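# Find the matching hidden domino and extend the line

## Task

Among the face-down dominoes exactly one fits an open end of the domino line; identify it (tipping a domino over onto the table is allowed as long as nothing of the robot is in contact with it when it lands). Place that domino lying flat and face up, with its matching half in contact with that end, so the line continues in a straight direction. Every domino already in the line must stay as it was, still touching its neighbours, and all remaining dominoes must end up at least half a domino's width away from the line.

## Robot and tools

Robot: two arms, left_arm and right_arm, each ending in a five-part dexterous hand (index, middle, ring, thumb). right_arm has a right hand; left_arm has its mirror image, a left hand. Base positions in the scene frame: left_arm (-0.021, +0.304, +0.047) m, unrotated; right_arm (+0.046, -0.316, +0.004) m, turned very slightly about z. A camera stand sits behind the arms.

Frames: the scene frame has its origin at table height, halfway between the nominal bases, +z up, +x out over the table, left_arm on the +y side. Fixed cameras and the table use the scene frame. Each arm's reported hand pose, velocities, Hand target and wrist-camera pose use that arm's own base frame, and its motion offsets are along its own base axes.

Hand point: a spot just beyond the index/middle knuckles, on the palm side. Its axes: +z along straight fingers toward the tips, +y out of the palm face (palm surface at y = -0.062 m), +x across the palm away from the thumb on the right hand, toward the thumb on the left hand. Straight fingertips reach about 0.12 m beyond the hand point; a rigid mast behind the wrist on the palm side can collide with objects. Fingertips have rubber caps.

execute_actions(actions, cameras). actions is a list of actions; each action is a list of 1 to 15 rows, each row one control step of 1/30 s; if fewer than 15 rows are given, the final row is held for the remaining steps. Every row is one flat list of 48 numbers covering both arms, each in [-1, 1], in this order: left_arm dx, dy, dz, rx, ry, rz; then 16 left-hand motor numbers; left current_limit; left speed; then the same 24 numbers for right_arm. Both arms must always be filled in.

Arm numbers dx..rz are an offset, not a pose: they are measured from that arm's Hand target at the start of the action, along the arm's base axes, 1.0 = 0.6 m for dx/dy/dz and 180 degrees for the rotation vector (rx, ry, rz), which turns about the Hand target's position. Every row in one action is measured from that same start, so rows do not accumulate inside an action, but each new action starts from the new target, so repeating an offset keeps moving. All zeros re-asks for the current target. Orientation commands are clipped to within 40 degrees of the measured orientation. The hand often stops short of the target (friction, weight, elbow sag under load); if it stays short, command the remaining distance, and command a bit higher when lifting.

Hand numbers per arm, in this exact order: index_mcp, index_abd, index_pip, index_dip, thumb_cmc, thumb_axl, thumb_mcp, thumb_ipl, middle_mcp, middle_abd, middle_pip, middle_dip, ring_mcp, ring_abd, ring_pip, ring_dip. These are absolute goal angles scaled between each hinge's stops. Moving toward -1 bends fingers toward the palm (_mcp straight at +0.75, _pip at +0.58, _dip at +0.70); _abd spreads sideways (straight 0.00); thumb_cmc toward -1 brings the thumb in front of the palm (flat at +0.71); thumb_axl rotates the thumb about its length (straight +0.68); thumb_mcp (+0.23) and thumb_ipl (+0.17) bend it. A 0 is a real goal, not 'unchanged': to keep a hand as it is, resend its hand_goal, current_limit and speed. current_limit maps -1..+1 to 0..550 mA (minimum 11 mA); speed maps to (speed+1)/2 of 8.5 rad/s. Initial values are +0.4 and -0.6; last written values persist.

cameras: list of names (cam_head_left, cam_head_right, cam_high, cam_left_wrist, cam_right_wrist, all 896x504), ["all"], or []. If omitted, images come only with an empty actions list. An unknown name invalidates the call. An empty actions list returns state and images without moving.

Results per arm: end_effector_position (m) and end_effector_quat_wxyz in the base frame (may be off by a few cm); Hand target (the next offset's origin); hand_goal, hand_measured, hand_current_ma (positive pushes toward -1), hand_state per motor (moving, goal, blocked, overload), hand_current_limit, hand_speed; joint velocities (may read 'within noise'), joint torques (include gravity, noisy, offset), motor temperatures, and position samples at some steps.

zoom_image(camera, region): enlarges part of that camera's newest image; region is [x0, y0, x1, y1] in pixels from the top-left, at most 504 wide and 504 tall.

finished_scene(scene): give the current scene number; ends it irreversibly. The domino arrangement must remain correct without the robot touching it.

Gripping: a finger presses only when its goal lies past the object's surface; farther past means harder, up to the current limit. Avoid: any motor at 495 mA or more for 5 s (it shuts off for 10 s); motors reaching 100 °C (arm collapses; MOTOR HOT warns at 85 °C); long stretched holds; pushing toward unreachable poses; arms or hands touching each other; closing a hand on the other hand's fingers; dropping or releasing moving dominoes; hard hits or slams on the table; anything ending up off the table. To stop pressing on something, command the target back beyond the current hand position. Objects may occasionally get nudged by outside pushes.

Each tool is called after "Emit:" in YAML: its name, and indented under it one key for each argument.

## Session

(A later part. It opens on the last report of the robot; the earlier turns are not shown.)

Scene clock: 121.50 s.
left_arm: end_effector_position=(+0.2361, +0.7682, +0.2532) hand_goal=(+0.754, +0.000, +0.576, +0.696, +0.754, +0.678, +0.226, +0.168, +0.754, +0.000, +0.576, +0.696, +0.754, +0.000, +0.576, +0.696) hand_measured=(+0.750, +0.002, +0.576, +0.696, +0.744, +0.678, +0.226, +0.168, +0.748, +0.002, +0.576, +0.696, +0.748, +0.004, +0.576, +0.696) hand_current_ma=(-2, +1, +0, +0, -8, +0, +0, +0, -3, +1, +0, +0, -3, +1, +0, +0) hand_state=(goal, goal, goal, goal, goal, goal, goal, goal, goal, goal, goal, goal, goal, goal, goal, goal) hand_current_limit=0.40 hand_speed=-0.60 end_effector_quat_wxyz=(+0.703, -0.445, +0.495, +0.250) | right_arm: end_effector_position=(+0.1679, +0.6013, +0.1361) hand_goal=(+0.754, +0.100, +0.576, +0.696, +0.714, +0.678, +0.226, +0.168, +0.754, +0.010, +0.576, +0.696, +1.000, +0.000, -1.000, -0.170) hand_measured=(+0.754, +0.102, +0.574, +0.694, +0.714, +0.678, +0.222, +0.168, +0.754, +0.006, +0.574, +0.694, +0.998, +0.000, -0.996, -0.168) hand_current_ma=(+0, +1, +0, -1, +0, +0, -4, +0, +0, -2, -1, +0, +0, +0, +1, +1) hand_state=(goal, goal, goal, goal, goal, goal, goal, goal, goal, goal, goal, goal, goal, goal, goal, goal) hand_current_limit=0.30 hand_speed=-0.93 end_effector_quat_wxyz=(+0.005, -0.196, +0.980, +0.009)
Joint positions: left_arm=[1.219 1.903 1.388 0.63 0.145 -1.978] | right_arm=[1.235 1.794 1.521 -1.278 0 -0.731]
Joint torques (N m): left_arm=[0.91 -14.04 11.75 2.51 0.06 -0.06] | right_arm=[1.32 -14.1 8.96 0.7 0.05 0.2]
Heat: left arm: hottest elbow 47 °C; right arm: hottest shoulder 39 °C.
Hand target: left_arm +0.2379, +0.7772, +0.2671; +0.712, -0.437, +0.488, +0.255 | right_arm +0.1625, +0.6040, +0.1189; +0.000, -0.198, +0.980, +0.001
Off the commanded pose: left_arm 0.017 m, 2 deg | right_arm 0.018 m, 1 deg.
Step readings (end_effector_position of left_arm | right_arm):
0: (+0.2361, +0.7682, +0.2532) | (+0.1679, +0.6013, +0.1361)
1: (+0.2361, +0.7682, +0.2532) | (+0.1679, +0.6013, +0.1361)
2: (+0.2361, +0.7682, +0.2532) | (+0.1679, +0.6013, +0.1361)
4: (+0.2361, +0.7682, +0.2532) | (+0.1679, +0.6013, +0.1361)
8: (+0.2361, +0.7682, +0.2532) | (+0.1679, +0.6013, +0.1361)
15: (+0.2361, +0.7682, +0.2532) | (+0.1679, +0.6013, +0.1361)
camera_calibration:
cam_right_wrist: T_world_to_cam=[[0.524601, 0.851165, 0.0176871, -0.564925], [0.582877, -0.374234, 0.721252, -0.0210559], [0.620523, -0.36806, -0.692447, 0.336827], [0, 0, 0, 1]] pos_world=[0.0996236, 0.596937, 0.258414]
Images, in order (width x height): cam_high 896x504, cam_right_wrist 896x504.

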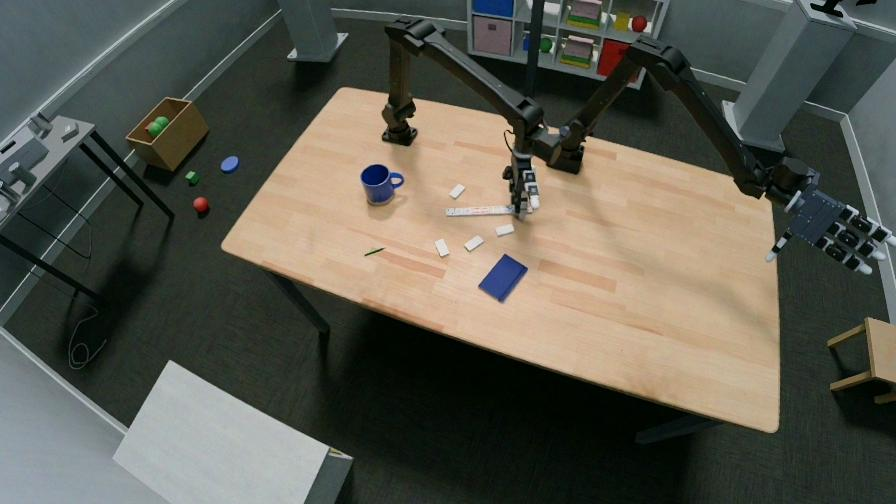

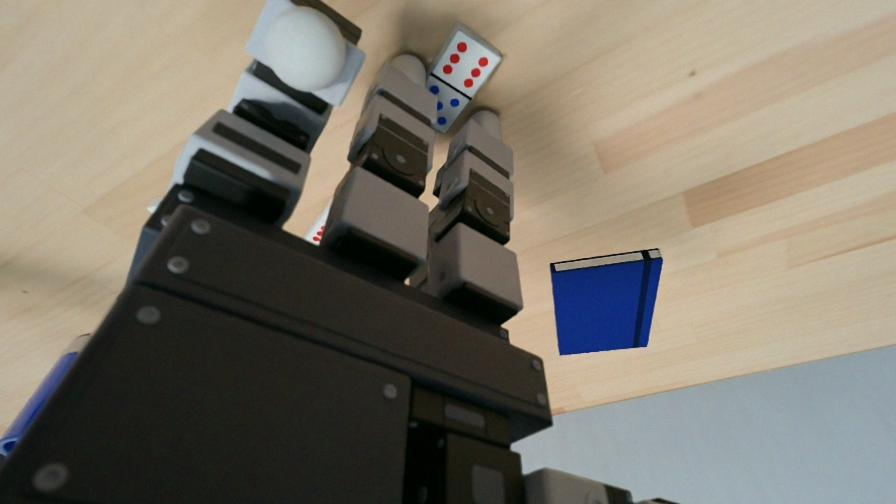

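Emit:
execute_actions:
  actions:
    - [[0,0,0,0,0,0, 0.754,0,0.576,0.696,0.754,0.678,0.226,0.168,0.754,0,0.576,0.696,0.754,0,0.576,0.696,0.4,-0.6, 0,0,0,0,0,0, 0.754,0.04,0.576,0.696,0.714,0.678,0.226,0.168,0.754,-0.05,0.576,0.696,1,0,-1,-0.17,0.3,-0.93]]
    - [[0,0,0,0,0,0, 0.754,0,0.576,0.696,0.754,0.678,0.226,0.168,0.754,0,0.576,0.696,0.754,0,0.576,0.696,0.4,-0.6, 0,0,0,0,0,0, 0.754,0.01,0.576,0.696,0.714,0.678,0.226,0.168,0.754,-0.05,0.576,0.696,1,0,-1,-0.17,0.3,-0.97]]
  cameras: ["cam_right_wrist"]

Emit:
zoom_image:
  camera: "cam_right_wrist"
  region: [370, 0, 550, 140]

Scene clock: 122.97 s.
left_arm: end_effector_position=(+0.2361, +0.7682, +0.2532) hand_goal=(+0.754, +0.000, +0.576, +0.696, +0.754, +0.678, +0.226, +0.168, +0.754, +0.000, +0.576, +0.696, +0.754, +0.000, +0.576, +0.696) hand_measured=(+0.750, +0.002, +0.576, +0.696, +0.744, +0.678, +0.226, +0.168, +0.748, +0.002, +0.576, +0.696, +0.748, +0.004, +0.576, +0.696) hand_current_ma=(-2, +1, +0, +0, -8, +0, +0, +0, -3, +1, +0, +0, -3, +1, +0, +0) hand_state=(goal, goal, goal, goal, goal, goal, goal, goal, goal, goal, goal, goal, goal, goal, goal, goal) hand_current_limit=0.40 hand_speed=-0.60 end_effector_quat_wxyz=(+0.703, -0.445, +0.495, +0.250) | right_arm: end_effector_position=(+0.1679, +0.6013, +0.1361) hand_goal=(+0.754, +0.010, +0.576, +0.696, +0.714, +0.678, +0.226, +0.168, +0.754, -0.050, +0.576, +0.696, +1.000, +0.000, -1.000, -0.170) hand_measured=(+0.754, +0.014, +0.574, +0.694, +0.714, +0.678, +0.222, +0.168, +0.754, -0.046, +0.574, +0.694, +0.998, +0.000, -0.996, -0.168) hand_current_ma=(+0, +1, +0, -1, +0, +0, -4, +0, +0, +1, -1, +0, +0, +0, +1, +1) hand_state=(goal, goal, goal, goal, goal, goal, goal, goal, goal, goal, goal, goal, goal, goal, goal, goal) hand_current_limit=0.30 hand_speed=-0.97 end_effector_quat_wxyz=(+0.005, -0.196, +0.980, +0.009)
Joint positions: left_arm=[1.219 1.903 1.388 0.63 0.145 -1.978] | right_arm=[1.235 1.794 1.521 -1.278 0 -0.731]
Joint torques (N m): left_arm=[0.85 -13.68 11.75 2.56 0.06 -0.06] | right_arm=[1.32 -14.1 8.95 0.7 0.03 0.18]
Heat: left arm: hottest elbow 47 °C; right arm: hottest shoulder 39 °C.
Hand target: left_arm +0.2379, +0.7772, +0.2671; +0.712, -0.437, +0.488, +0.255 | right_arm +0.1625, +0.6040, +0.1189; +0.000, -0.198, +0.980, +0.001
Off the commanded pose: left_arm 0.017 m, 2 deg | right_arm 0.018 m, 1 deg.
Step readings (end_effector_position of left_arm | right_arm):
0: (+0.2361, +0.7682, +0.2532) | (+0.1679, +0.6013, +0.1361)
1: (+0.2361, +0.7682, +0.2532) | (+0.1679, +0.6013, +0.1361)
2: (+0.2361, +0.7682, +0.2532) | (+0.1679, +0.6013, +0.1361)
4: (+0.2361, +0.7682, +0.2532) | (+0.1679, +0.6013, +0.1361)
8: (+0.2361, +0.7682, +0.2532) | (+0.1679, +0.6013, +0.1361)
15: (+0.2361, +0.7682, +0.2532) | (+0.1679, +0.6013, +0.1361)
16: (+0.2361, +0.7682, +0.2532) | (+0.1679, +0.6013, +0.1361)
17: (+0.2361, +0.7682, +0.2532) | (+0.1679, +0.6013, +0.1361)
19: (+0.2361, +0.7682, +0.2532) | (+0.1679, +0.6013, +0.1361)
23: (+0.2361, +0.7682, +0.2532) | (+0.1679, +0.6013, +0.1361)
30: (+0.2361, +0.7682, +0.2532) | (+0.1679, +0.6013, +0.1361)
camera_calibration:
cam_right_wrist: T_world_to_cam=[[0.524601, 0.851165, 0.0176871, -0.564925], [0.582877, -0.374234, 0.721252, -0.0210559], [0.620523, -0.36806, -0.692447, 0.336827], [0, 0, 0, 1]] pos_world=[0.0996236, 0.596937, 0.258414]
Images, in order (width x height): cam_right_wrist 896x504.

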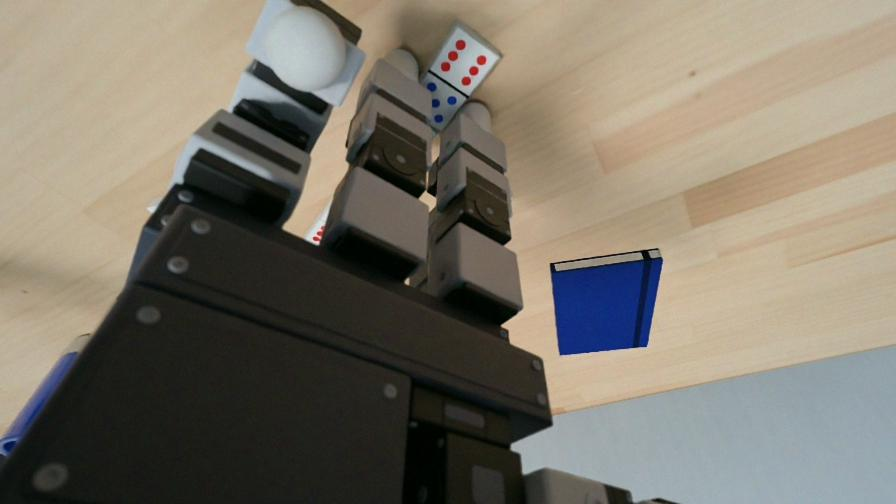

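Scaled by 2.800 from the camera's 896x504 image, which has a finer 1280x720 frame.

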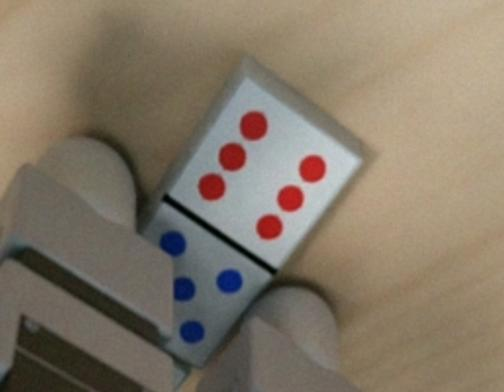

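Emit:
execute_actions:
  actions:
    - [[0,0,0,0,0,0, 0.754,0,0.576,0.696,0.754,0.678,0.226,0.168,0.754,0,0.576,0.696,0.754,0,0.576,0.696,0.4,-0.6, 0,0,0,0,0,0, 0.754,-0.008,0.576,0.696,0.714,0.678,0.226,0.168,0.754,-0.06,0.576,0.696,1,0,-1,-0.17,0.3,-0.97]]
  cameras: ["cam_right_wrist"]

Emit:
zoom_image:
  camera: "cam_right_wrist"
  region: [370, 0, 550, 140]

Scene clock: 123.87 s.
left_arm: end_effector_position=(+0.2361, +0.7682, +0.2532) hand_goal=(+0.754, +0.000, +0.576, +0.696, +0.754, +0.678, +0.226, +0.168, +0.754, +0.000, +0.576, +0.696, +0.754, +0.000, +0.576, +0.696) hand_measured=(+0.750, +0.002, +0.576, +0.696, +0.744, +0.678, +0.226, +0.168, +0.748, +0.002, +0.576, +0.696, +0.748, +0.004, +0.576, +0.696) hand_current_ma=(-2, +1, +0, +0, -8, +0, +0, +0, -3, +1, +0, +0, -3, +1, +0, +0) hand_state=(goal, goal, goal, goal, goal, goal, goal, goal, goal, goal, goal, goal, goal, goal, goal, goal) hand_current_limit=0.40 hand_speed=-0.60 end_effector_quat_wxyz=(+0.703, -0.445, +0.495, +0.250) | right_arm: end_effector_position=(+0.1679, +0.6013, +0.1361) hand_goal=(+0.754, -0.008, +0.576, +0.696, +0.714, +0.678, +0.226, +0.168, +0.754, -0.060, +0.576, +0.696, +1.000, +0.000, -1.000, -0.170) hand_measured=(+0.754, -0.004, +0.574, +0.694, +0.714, +0.678, +0.222, +0.168, +0.754, -0.056, +0.574, +0.694, +0.998, +0.000, -0.996, -0.168) hand_current_ma=(+0, +1, +0, -1, +0, +0, -4, +0, +0, +1, -1, +0, +0, +0, +1, +1) hand_state=(goal, goal, goal, goal, goal, goal, goal, goal, goal, goal, goal, goal, goal, goal, goal, goal) hand_current_limit=0.30 hand_speed=-0.97 end_effector_quat_wxyz=(+0.005, -0.196, +0.980, +0.009)
Joint positions: left_arm=[1.219 1.903 1.388 0.63 0.145 -1.978] | right_arm=[1.235 1.794 1.521 -1.278 0 -0.731]
Joint torques (N m): left_arm=[0.91 -13.86 11.77 2.54 0.05 -0.06] | right_arm=[1.49 -14.21 8.99 0.72 0.04 0.2]
Heat: left arm: hottest elbow 47 °C; right arm: hottest shoulder 39 °C.
Hand target: left_arm +0.2379, +0.7772, +0.2671; +0.712, -0.437, +0.488, +0.255 | right_arm +0.1625, +0.6040, +0.1189; +0.000, -0.198, +0.980, +0.001
Off the commanded pose: left_arm 0.017 m, 2 deg | right_arm 0.018 m, 1 deg.
Step readings (end_effector_position of left_arm | right_arm):
0: (+0.2361, +0.7682, +0.2532) | (+0.1679, +0.6013, +0.1361)
1: (+0.2361, +0.7682, +0.2532) | (+0.1679, +0.6013, +0.1361)
2: (+0.2361, +0.7682, +0.2532) | (+0.1679, +0.6013, +0.1361)
4: (+0.2361, +0.7682, +0.2532) | (+0.1679, +0.6013, +0.1361)
8: (+0.2361, +0.7682, +0.2532) | (+0.1679, +0.6013, +0.1361)
15: (+0.2361, +0.7682, +0.2532) | (+0.1679, +0.6013, +0.1361)
camera_calibration:
cam_right_wrist: T_world_to_cam=[[0.524601, 0.851165, 0.0176871, -0.564925], [0.582877, -0.374234, 0.721252, -0.0210559], [0.620523, -0.36806, -0.692447, 0.336827], [0, 0, 0, 1]] pos_world=[0.0996236, 0.596937, 0.258414]
Images, in order (width x height): cam_right_wrist 896x504.

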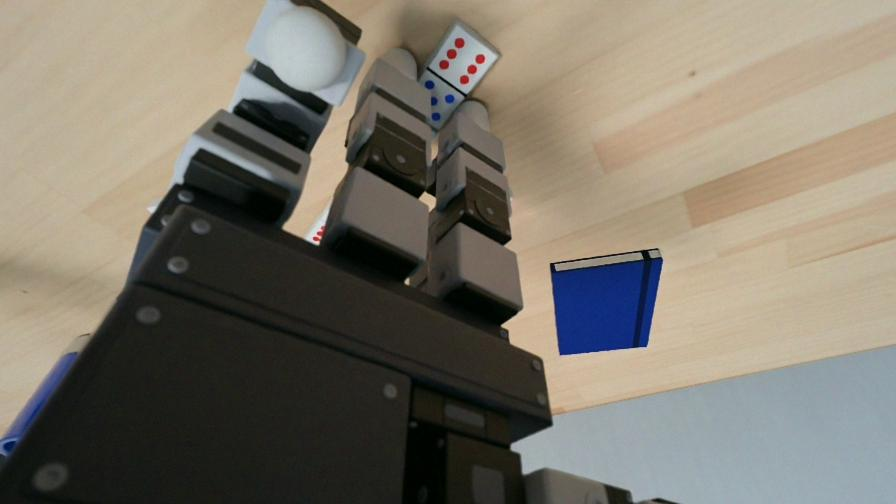

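Scaled by 2.800 from the camera's 896x504 image, which has a finer 1280x720 frame.

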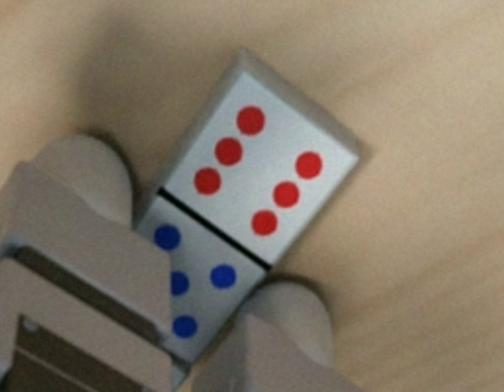

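Emit:
execute_actions:
  actions:
    - [[0,0,0,0,0,0, 0.754,0,0.576,0.696,0.754,0.678,0.226,0.168,0.754,0,0.576,0.696,0.754,0,0.576,0.696,0.4,-0.6, 0,0,0,0,0,0, 0.754,-0.055,0.576,0.696,0.714,0.678,0.226,0.168,0.754,0.03,0.576,0.696,1,0,-1,-0.17,0.3,-0.95]]
    - [[0,0,0,0,0,0, 0.754,0,0.576,0.696,0.754,0.678,0.226,0.168,0.754,0,0.576,0.696,0.754,0,0.576,0.696,0.4,-0.6, 0,0,0,0,0,0, 0.772,-0.055,0.576,0.696,0.714,0.678,0.226,0.168,0.772,0.03,0.576,0.696,1,0,-1,-0.17,0.3,-0.97]]
  cameras: ["cam_right_wrist","cam_high"]

Emit:
zoom_image:
  camera: "cam_right_wrist"
  region: [370, 0, 550, 140]

Emit:
zoom_image:
  camera: "cam_high"
  region: [500, 190, 545, 215]

Scene clock: 125.47 s.
left_arm: end_effector_position=(+0.2361, +0.7682, +0.2532) hand_goal=(+0.754, +0.000, +0.576, +0.696, +0.754, +0.678, +0.226, +0.168, +0.754, +0.000, +0.576, +0.696, +0.754, +0.000, +0.576, +0.696) hand_measured=(+0.750, +0.002, +0.576, +0.696, +0.744, +0.678, +0.226, +0.168, +0.748, +0.002, +0.576, +0.696, +0.748, +0.004, +0.576, +0.696) hand_current_ma=(-2, +1, +0, +0, -8, +0, +0, +0, -3, +1, +0, +0, -3, +1, +0, +0) hand_state=(goal, goal, goal, goal, goal, goal, goal, goal, goal, goal, goal, goal, goal, goal, goal, goal) hand_current_limit=0.40 hand_speed=-0.60 end_effector_quat_wxyz=(+0.703, -0.445, +0.495, +0.250) | right_arm: end_effector_position=(+0.1679, +0.6013, +0.1361) hand_goal=(+0.772, -0.054, +0.576, +0.696, +0.714, +0.678, +0.226, +0.168, +0.772, +0.030, +0.576, +0.696, +1.000, +0.000, -1.000, -0.170) hand_measured=(+0.764, -0.022, +0.574, +0.694, +0.714, +0.678, +0.222, +0.168, +0.766, -0.040, +0.574, +0.694, +0.998, +0.000, -0.996, -0.168) hand_current_ma=(-5, +36, +0, -1, +0, +0, -4, +0, -4, -119, -1, +0, +0, +0, +1, +1) hand_state=(goal, blocked, goal, goal, goal, goal, goal, goal, goal, blocked, goal, goal, goal, goal, goal, goal) hand_current_limit=0.30 hand_speed=-0.97 end_effector_quat_wxyz=(+0.005, -0.196, +0.980, +0.009)
Joint positions: left_arm=[1.219 1.903 1.388 0.63 0.145 -1.978] | right_arm=[1.235 1.794 1.521 -1.278 0 -0.731]
Joint torques (N m): left_arm=[1.03 -13.98 11.71 2.59 0.06 -0.05] | right_arm=[1.26 -14.1 9.05 0.7 0.04 0.2]
Heat: left arm: hottest elbow 47 °C; right arm: hottest shoulder 39 °C.
Hand target: left_arm +0.2379, +0.7772, +0.2671; +0.712, -0.437, +0.488, +0.255 | right_arm +0.1625, +0.6040, +0.1189; +0.000, -0.198, +0.980, +0.001
Off the commanded pose: left_arm 0.017 m, 2 deg | right_arm 0.018 m, 1 deg.
Step readings (end_effector_position of left_arm | right_arm):
0: (+0.2361, +0.7682, +0.2532) | (+0.1679, +0.6013, +0.1361)
1: (+0.2361, +0.7682, +0.2532) | (+0.1679, +0.6013, +0.1361)
2: (+0.2361, +0.7682, +0.2532) | (+0.1679, +0.6013, +0.1361)
4: (+0.2361, +0.7682, +0.2532) | (+0.1679, +0.6013, +0.1361)
8: (+0.2361, +0.7682, +0.2532) | (+0.1679, +0.6013, +0.1361)
15: (+0.2361, +0.7682, +0.2532) | (+0.1679, +0.6013, +0.1361)
16: (+0.2361, +0.7682, +0.2532) | (+0.1679, +0.6013, +0.1361)
17: (+0.2361, +0.7682, +0.2532) | (+0.1679, +0.6013, +0.1361)
19: (+0.2361, +0.7682, +0.2532) | (+0.1679, +0.6013, +0.1361)
23: (+0.2361, +0.7682, +0.2532) | (+0.1679, +0.6013, +0.1361)
30: (+0.2361, +0.7682, +0.2532) | (+0.1679, +0.6013, +0.1361)
camera_calibration:
cam_right_wrist: T_world_to_cam=[[0.524601, 0.851165, 0.0176871, -0.564925], [0.582877, -0.374234, 0.721252, -0.0210559], [0.620523, -0.36806, -0.692447, 0.336827], [0, 0, 0, 1]] pos_world=[0.0996236, 0.596937, 0.258414]
Images, in order (width x height): cam_high 896x504, cam_right_wrist 896x504.

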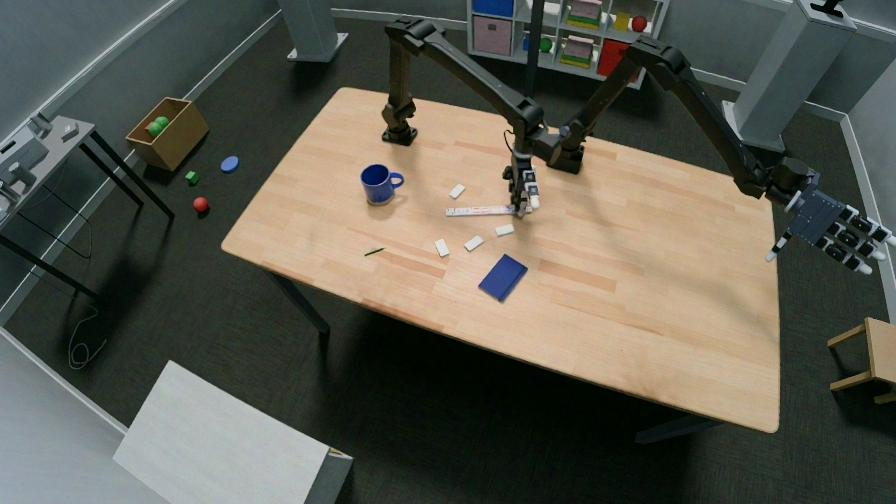

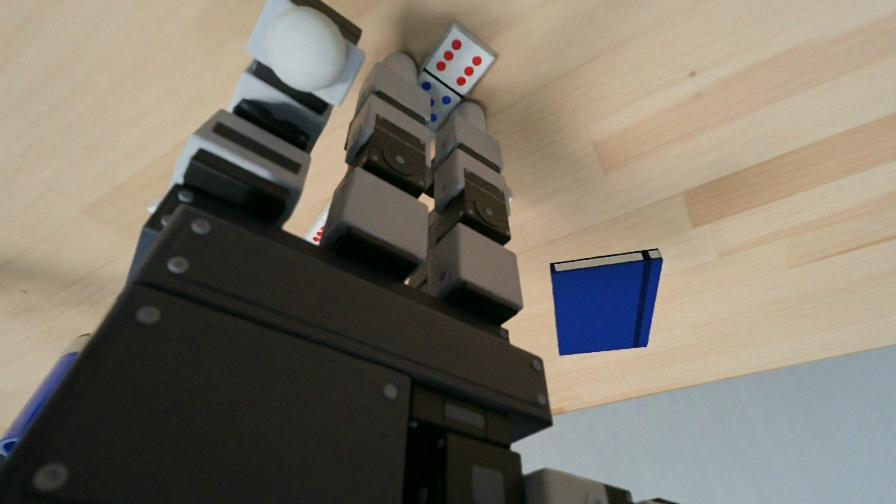

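Scaled by 2.800 from the camera's 896x504 image, which has a finer 1280x720 frame.

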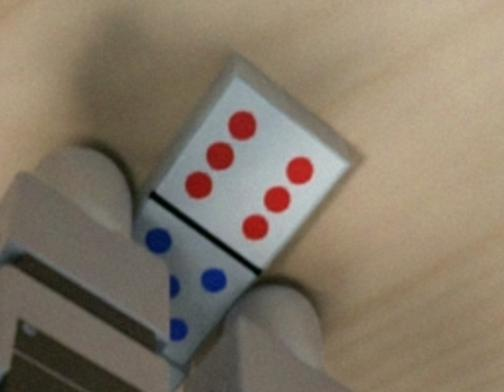

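Scaled by 11.200 from the camera's 896x504 image, which has a finer 1280x720 frame.

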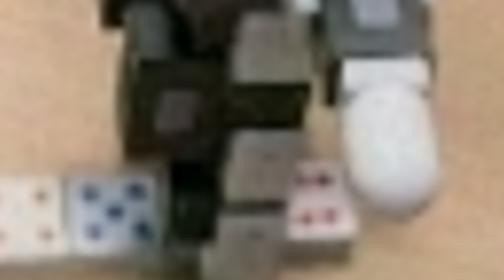

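Emit:
execute_actions:
  actions:
    - [[0,0,0,0,0,0, 0.754,0,0.576,0.696,0.754,0.678,0.226,0.168,0.754,0,0.576,0.696,0.754,0,0.576,0.696,0.4,-0.6, 0,0,0,0,0,0, 0.764,0.04,0.576,0.696,0.714,0.678,0.226,0.168,0.766,-0.04,0.576,0.696,1,0,-1,-0.17,0.3,-0.95]]
    - [[0,0,0,0,0,0, 0.754,0,0.576,0.696,0.754,0.678,0.226,0.168,0.754,0,0.576,0.696,0.754,0,0.576,0.696,0.4,-0.6, 0,0,0,0,0,0, 0.764,0.04,0.576,0.696,0.714,0.678,0.226,0.168,0.766,-0.024,0.576,0.696,1,0,-1,-0.17,0.3,-0.98]]
  cameras: ["cam_right_wrist"]

Emit:
zoom_image:
  camera: "cam_right_wrist"
  region: [370, 0, 550, 140]

Scene clock: 127.07 s.
left_arm: end_effector_position=(+0.2361, +0.7682, +0.2532) hand_goal=(+0.754, +0.000, +0.576, +0.696, +0.754, +0.678, +0.226, +0.168, +0.754, +0.000, +0.576, +0.696, +0.754, +0.000, +0.576, +0.696) hand_measured=(+0.750, +0.002, +0.576, +0.696, +0.744, +0.678, +0.226, +0.168, +0.748, +0.002, +0.576, +0.696, +0.748, +0.004, +0.576, +0.696) hand_current_ma=(-2, +1, +0, +0, -8, +0, +0, +0, -3, +1, +0, +0, -3, +1, +0, +0) hand_state=(goal, goal, goal, goal, goal, goal, goal, goal, goal, goal, goal, goal, goal, goal, goal, goal) hand_current_limit=0.40 hand_speed=-0.60 end_effector_quat_wxyz=(+0.703, -0.445, +0.495, +0.250) | right_arm: end_effector_position=(+0.1679, +0.6013, +0.1361) hand_goal=(+0.764, +0.040, +0.576, +0.696, +0.714, +0.678, +0.226, +0.168, +0.766, -0.024, +0.576, +0.696, +1.000, +0.000, -1.000, -0.170) hand_measured=(+0.764, +0.036, +0.574, +0.694, +0.714, +0.678, +0.222, +0.168, +0.766, -0.028, +0.574, +0.694, +0.998, +0.000, -0.996, -0.168) hand_current_ma=(+0, -1, +0, -1, +0, +0, -4, +0, +0, -1, -1, +0, +0, +0, +1, +1) hand_state=(goal, goal, goal, goal, goal, goal, goal, goal, goal, goal, goal, goal, goal, goal, goal, goal) hand_current_limit=0.30 hand_speed=-0.98 end_effector_quat_wxyz=(+0.005, -0.196, +0.980, +0.009)
Joint positions: left_arm=[1.219 1.903 1.388 0.63 0.145 -1.978] | right_arm=[1.235 1.794 1.521 -1.278 0 -0.731]
Joint torques (N m): left_arm=[0.85 -13.86 11.75 2.54 0.06 -0.06] | right_arm=[1.2 -14.04 9.05 0.77 0.05 0.2]
Heat: left arm: hottest elbow 48 °C; right arm: hottest shoulder 39 °C.
Hand target: left_arm +0.2379, +0.7772, +0.2671; +0.712, -0.437, +0.488, +0.255 | right_arm +0.1625, +0.6040, +0.1189; +0.000, -0.198, +0.980, +0.001
Off the commanded pose: left_arm 0.017 m, 2 deg | right_arm 0.018 m, 1 deg.
Step readings (end_effector_position of left_arm | right_arm):
0: (+0.2361, +0.7682, +0.2532) | (+0.1679, +0.6013, +0.1361)
1: (+0.2361, +0.7682, +0.2532) | (+0.1679, +0.6013, +0.1361)
2: (+0.2361, +0.7682, +0.2532) | (+0.1679, +0.6013, +0.1361)
4: (+0.2361, +0.7682, +0.2532) | (+0.1679, +0.6013, +0.1361)
8: (+0.2361, +0.7682, +0.2532) | (+0.1679, +0.6013, +0.1361)
15: (+0.2361, +0.7682, +0.2532) | (+0.1679, +0.6013, +0.1361)
16: (+0.2361, +0.7682, +0.2532) | (+0.1679, +0.6013, +0.1361)
17: (+0.2361, +0.7682, +0.2532) | (+0.1679, +0.6013, +0.1361)
19: (+0.2361, +0.7682, +0.2532) | (+0.1679, +0.6013, +0.1361)
23: (+0.2361, +0.7682, +0.2532) | (+0.1679, +0.6013, +0.1361)
30: (+0.2361, +0.7682, +0.2532) | (+0.1679, +0.6013, +0.1361)
camera_calibration:
cam_right_wrist: T_world_to_cam=[[0.524601, 0.851165, 0.0176871, -0.564925], [0.582877, -0.374234, 0.721252, -0.0210559], [0.620523, -0.36806, -0.692447, 0.336827], [0, 0, 0, 1]] pos_world=[0.0996236, 0.596937, 0.258414]
Images, in order (width x height): cam_right_wrist 896x504.

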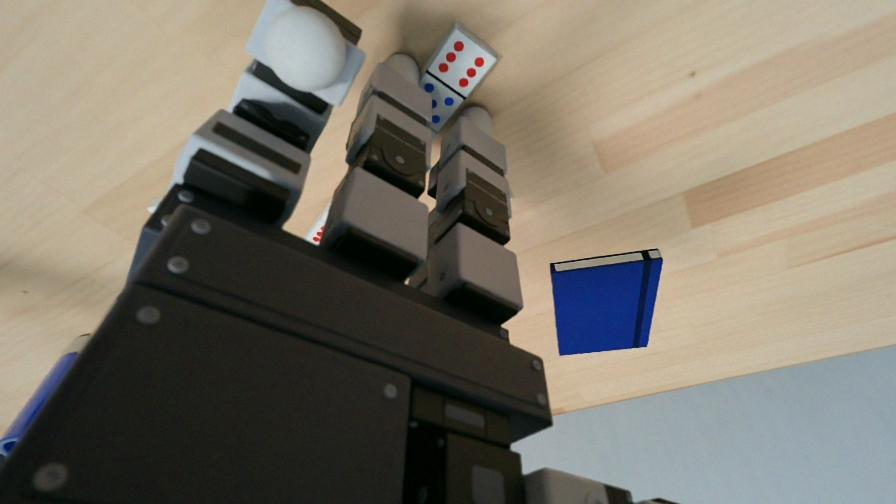

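Scaled by 2.800 from the camera's 896x504 image, which has a finer 1280x720 frame.

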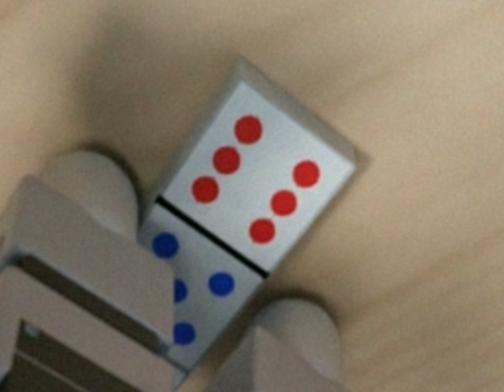

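Emit:
execute_actions:
  actions:
    - [[0,0,0,0,0,0, 0.754,0,0.576,0.696,0.754,0.678,0.226,0.168,0.754,0,0.576,0.696,0.754,0,0.576,0.696,0.4,-0.6, 0,0,0,0,0,0, 0.764,0.22,0.576,0.696,0.714,0.678,0.226,0.168,0.764,-0.22,0.576,0.696,1,0,-1,-0.17,0.3,-0.88]]
    - [[0,0,0,0,0,0, 0.754,0,0.576,0.696,0.754,0.678,0.226,0.168,0.754,0,0.576,0.696,0.754,0,0.576,0.696,0.4,-0.6, 0.0,0.03,0.07,0,0,0, 0.764,0.22,0.576,0.696,0.714,0.678,0.226,0.168,0.764,-0.22,0.576,0.696,1,0,-1,-0.17,0.3,-0.88]]
    - [[0,0,0,0,0,0, 0.754,0,0.576,0.696,0.754,0.678,0.226,0.168,0.754,0,0.576,0.696,0.754,0,0.576,0.696,0.4,-0.6, 0.0,0.0,0.06,0,0,0, 0.764,0.2,0.576,0.696,0.714,0.678,0.226,0.168,0.764,-0.2,0.576,0.696,1,0,-1,-0.17,0.3,-0.88]]
    - [[0,0,0,0,0,0, 0.754,0,0.576,0.696,0.754,0.678,0.226,0.168,0.754,0,0.576,0.696,0.754,0,0.576,0.696,0.4,-0.6, -0.03,-0.04,0,0,0,0, 0.754,0.15,0.576,0.696,0.714,0.678,0.226,0.168,0.754,-0.15,0.576,0.696,1,0,-1,-0.17,0.3,-0.88]]
  cameras: ["cam_right_wrist","cam_high"]

Emit:
zoom_image:
  camera: "cam_high"
  region: [500, 190, 545, 215]

Emit:
zoom_image:
  camera: "cam_right_wrist"
  region: [400, 0, 580, 140]

Scene clock: 129.63 s.
left_arm: end_effector_position=(+0.2361, +0.7682, +0.2532) hand_goal=(+0.754, +0.000, +0.576, +0.696, +0.754, +0.678, +0.226, +0.168, +0.754, +0.000, +0.576, +0.696, +0.754, +0.000, +0.576, +0.696) hand_measured=(+0.750, +0.002, +0.576, +0.696, +0.744, +0.678, +0.226, +0.168, +0.748, +0.002, +0.576, +0.696, +0.748, +0.004, +0.576, +0.696) hand_current_ma=(-2, +1, +0, +0, -8, +0, +0, +0, -3, +1, +0, +0, -3, +1, +0, +0) hand_state=(goal, goal, goal, goal, goal, goal, goal, goal, goal, goal, goal, goal, goal, goal, goal, goal) hand_current_limit=0.40 hand_speed=-0.60 end_effector_quat_wxyz=(+0.703, -0.445, +0.495, +0.250) | right_arm: end_effector_position=(+0.1485, +0.5980, +0.1893) hand_goal=(+0.754, +0.150, +0.576, +0.696, +0.714, +0.678, +0.226, +0.168, +0.754, -0.150, +0.576, +0.696, +1.000, +0.000, -1.000, -0.170) hand_measured=(+0.754, +0.152, +0.574, +0.694, +0.714, +0.678, +0.222, +0.168, +0.754, -0.152, +0.574, +0.694, +0.998, +0.000, -0.996, -0.168) hand_current_ma=(+0, +1, +0, -1, +0, +0, -4, +0, +0, -1, -1, +0, +0, +0, +1, +1) hand_state=(goal, goal, goal, goal, goal, goal, goal, goal, goal, goal, goal, goal, goal, goal, goal, goal) hand_current_limit=0.30 hand_speed=-0.88 end_effector_quat_wxyz=(-0.004, -0.198, +0.980, -0.007)
Joint positions: left_arm=[1.219 1.903 1.388 0.63 0.145 -1.978] | right_arm=[1.267 1.764 1.63 -1.453 0 -0.703]
Joint torques (N m): left_arm=[0.97 -13.8 11.78 2.54 0.05 -0.05] | right_arm=[0.97 -17.08 9.25 0.44 0.01 0.19]
Heat: left arm: hottest elbow 48 °C; right arm: hottest shoulder 39 °C.
Hand target: left_arm +0.2379, +0.7772, +0.2671; +0.712, -0.437, +0.488, +0.255 | right_arm +0.1444, +0.5979, +0.1967; +0.000, -0.198, +0.980, +0.001
Off the commanded pose: left_arm 0.017 m, 2 deg | right_arm 0.009 m, 1 deg.
Step readings (end_effector_position of left_arm | right_arm):
0: (+0.2361, +0.7682, +0.2532) | (+0.1679, +0.6013, +0.1361)
1: (+0.2361, +0.7682, +0.2532) | (+0.1679, +0.6013, +0.1361)
2: (+0.2361, +0.7682, +0.2532) | (+0.1679, +0.6013, +0.1361)
4: (+0.2361, +0.7682, +0.2532) | (+0.1679, +0.6013, +0.1361)
8: (+0.2361, +0.7682, +0.2532) | (+0.1679, +0.6013, +0.1361)
15: (+0.2361, +0.7682, +0.2532) | (+0.1679, +0.6013, +0.1361)
16: (+0.2361, +0.7682, +0.2532) | (+0.1671, +0.6009, +0.1376)
17: (+0.2361, +0.7682, +0.2532) | (+0.1645, +0.5994, +0.1385)
19: (+0.2361, +0.7682, +0.2532) | (+0.1638, +0.5997, +0.1435)
23: (+0.2361, +0.7682, +0.2532) | (+0.1633, +0.6057, +0.1553)
30: (+0.2361, +0.7682, +0.2532) | (+0.1624, +0.6065, +0.1569)
31: (+0.2361, +0.7682, +0.2532) | (+0.1619, +0.6057, +0.1585)
32: (+0.2361, +0.7682, +0.2532) | (+0.1613, +0.6038, +0.1611)
34: (+0.2361, +0.7682, +0.2532) | (+0.1606, +0.6017, +0.1666)
38: (+0.2361, +0.7682, +0.2532) | (+0.1626, +0.6079, +0.1807)
45: (+0.2361, +0.7682, +0.2532) | (+0.1627, +0.6080, +0.1826)
46: (+0.2361, +0.7682, +0.2532) | (+0.1618, +0.6071, +0.1820)
47: (+0.2361, +0.7682, +0.2532) | (+0.1583, +0.6057, +0.1821)
49: (+0.2361, +0.7682, +0.2532) | (+0.1554, +0.6006, +0.1818)
53: (+0.2361, +0.7682, +0.2532) | (+0.1506, +0.5977, +0.1863)
60: (+0.2361, +0.7682, +0.2532) | (+0.1484, +0.5980, +0.1893)
camera_calibration:
cam_right_wrist: T_world_to_cam=[[0.521017, 0.853357, -0.0180001, -0.546997], [0.592774, -0.346583, 0.72698, -0.0683333], [0.614134, -0.389438, -0.686423, 0.397102], [0, 0, 0, 1]] pos_world=[0.0816268, 0.597747, 0.312411]
Images, in order (width x height): cam_high 896x504, cam_right_wrist 896x504.

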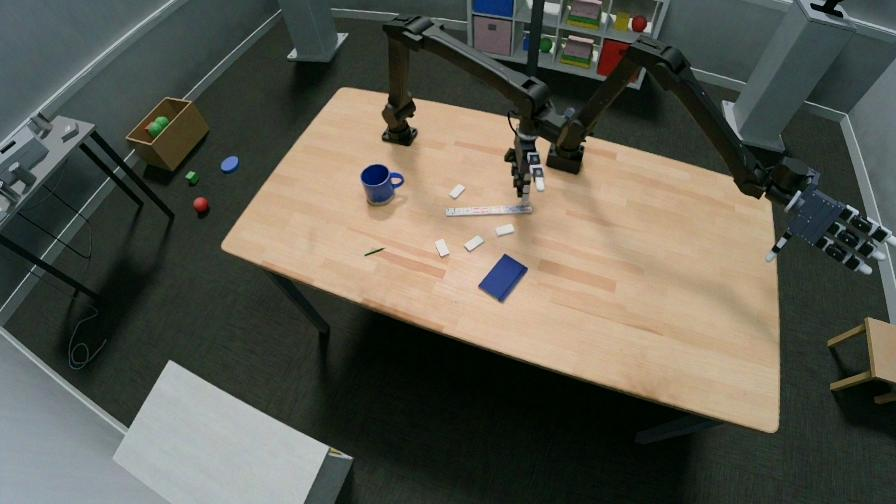

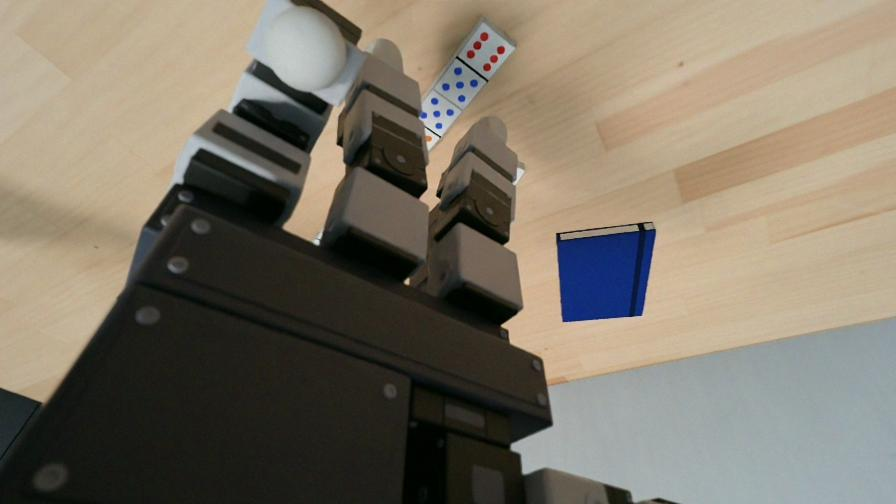

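Scaled by 11.200 from the camera's 896x504 image, which has a finer 1280x720 frame.

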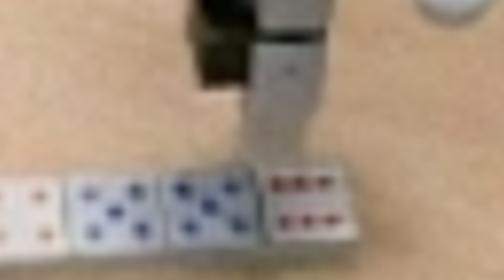

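Scaled by 2.800 from the camera's 896x504 image, which has a finer 1280x720 frame.

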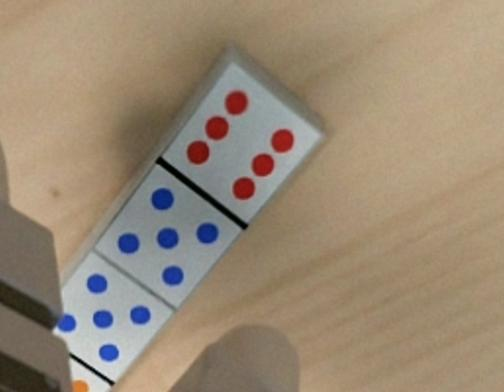

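Emit:
zoom_image:
  camera: "cam_right_wrist"
  region: [425, 40, 525, 130]

Scaled by 5.040 from the camera's 896x504 image, which has a finer 1280x720 frame.

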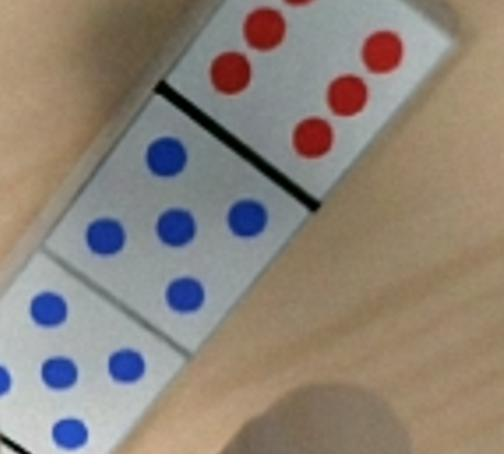

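Emit:
finished_scene:
  scene: 1

The scene is finished: the task was done.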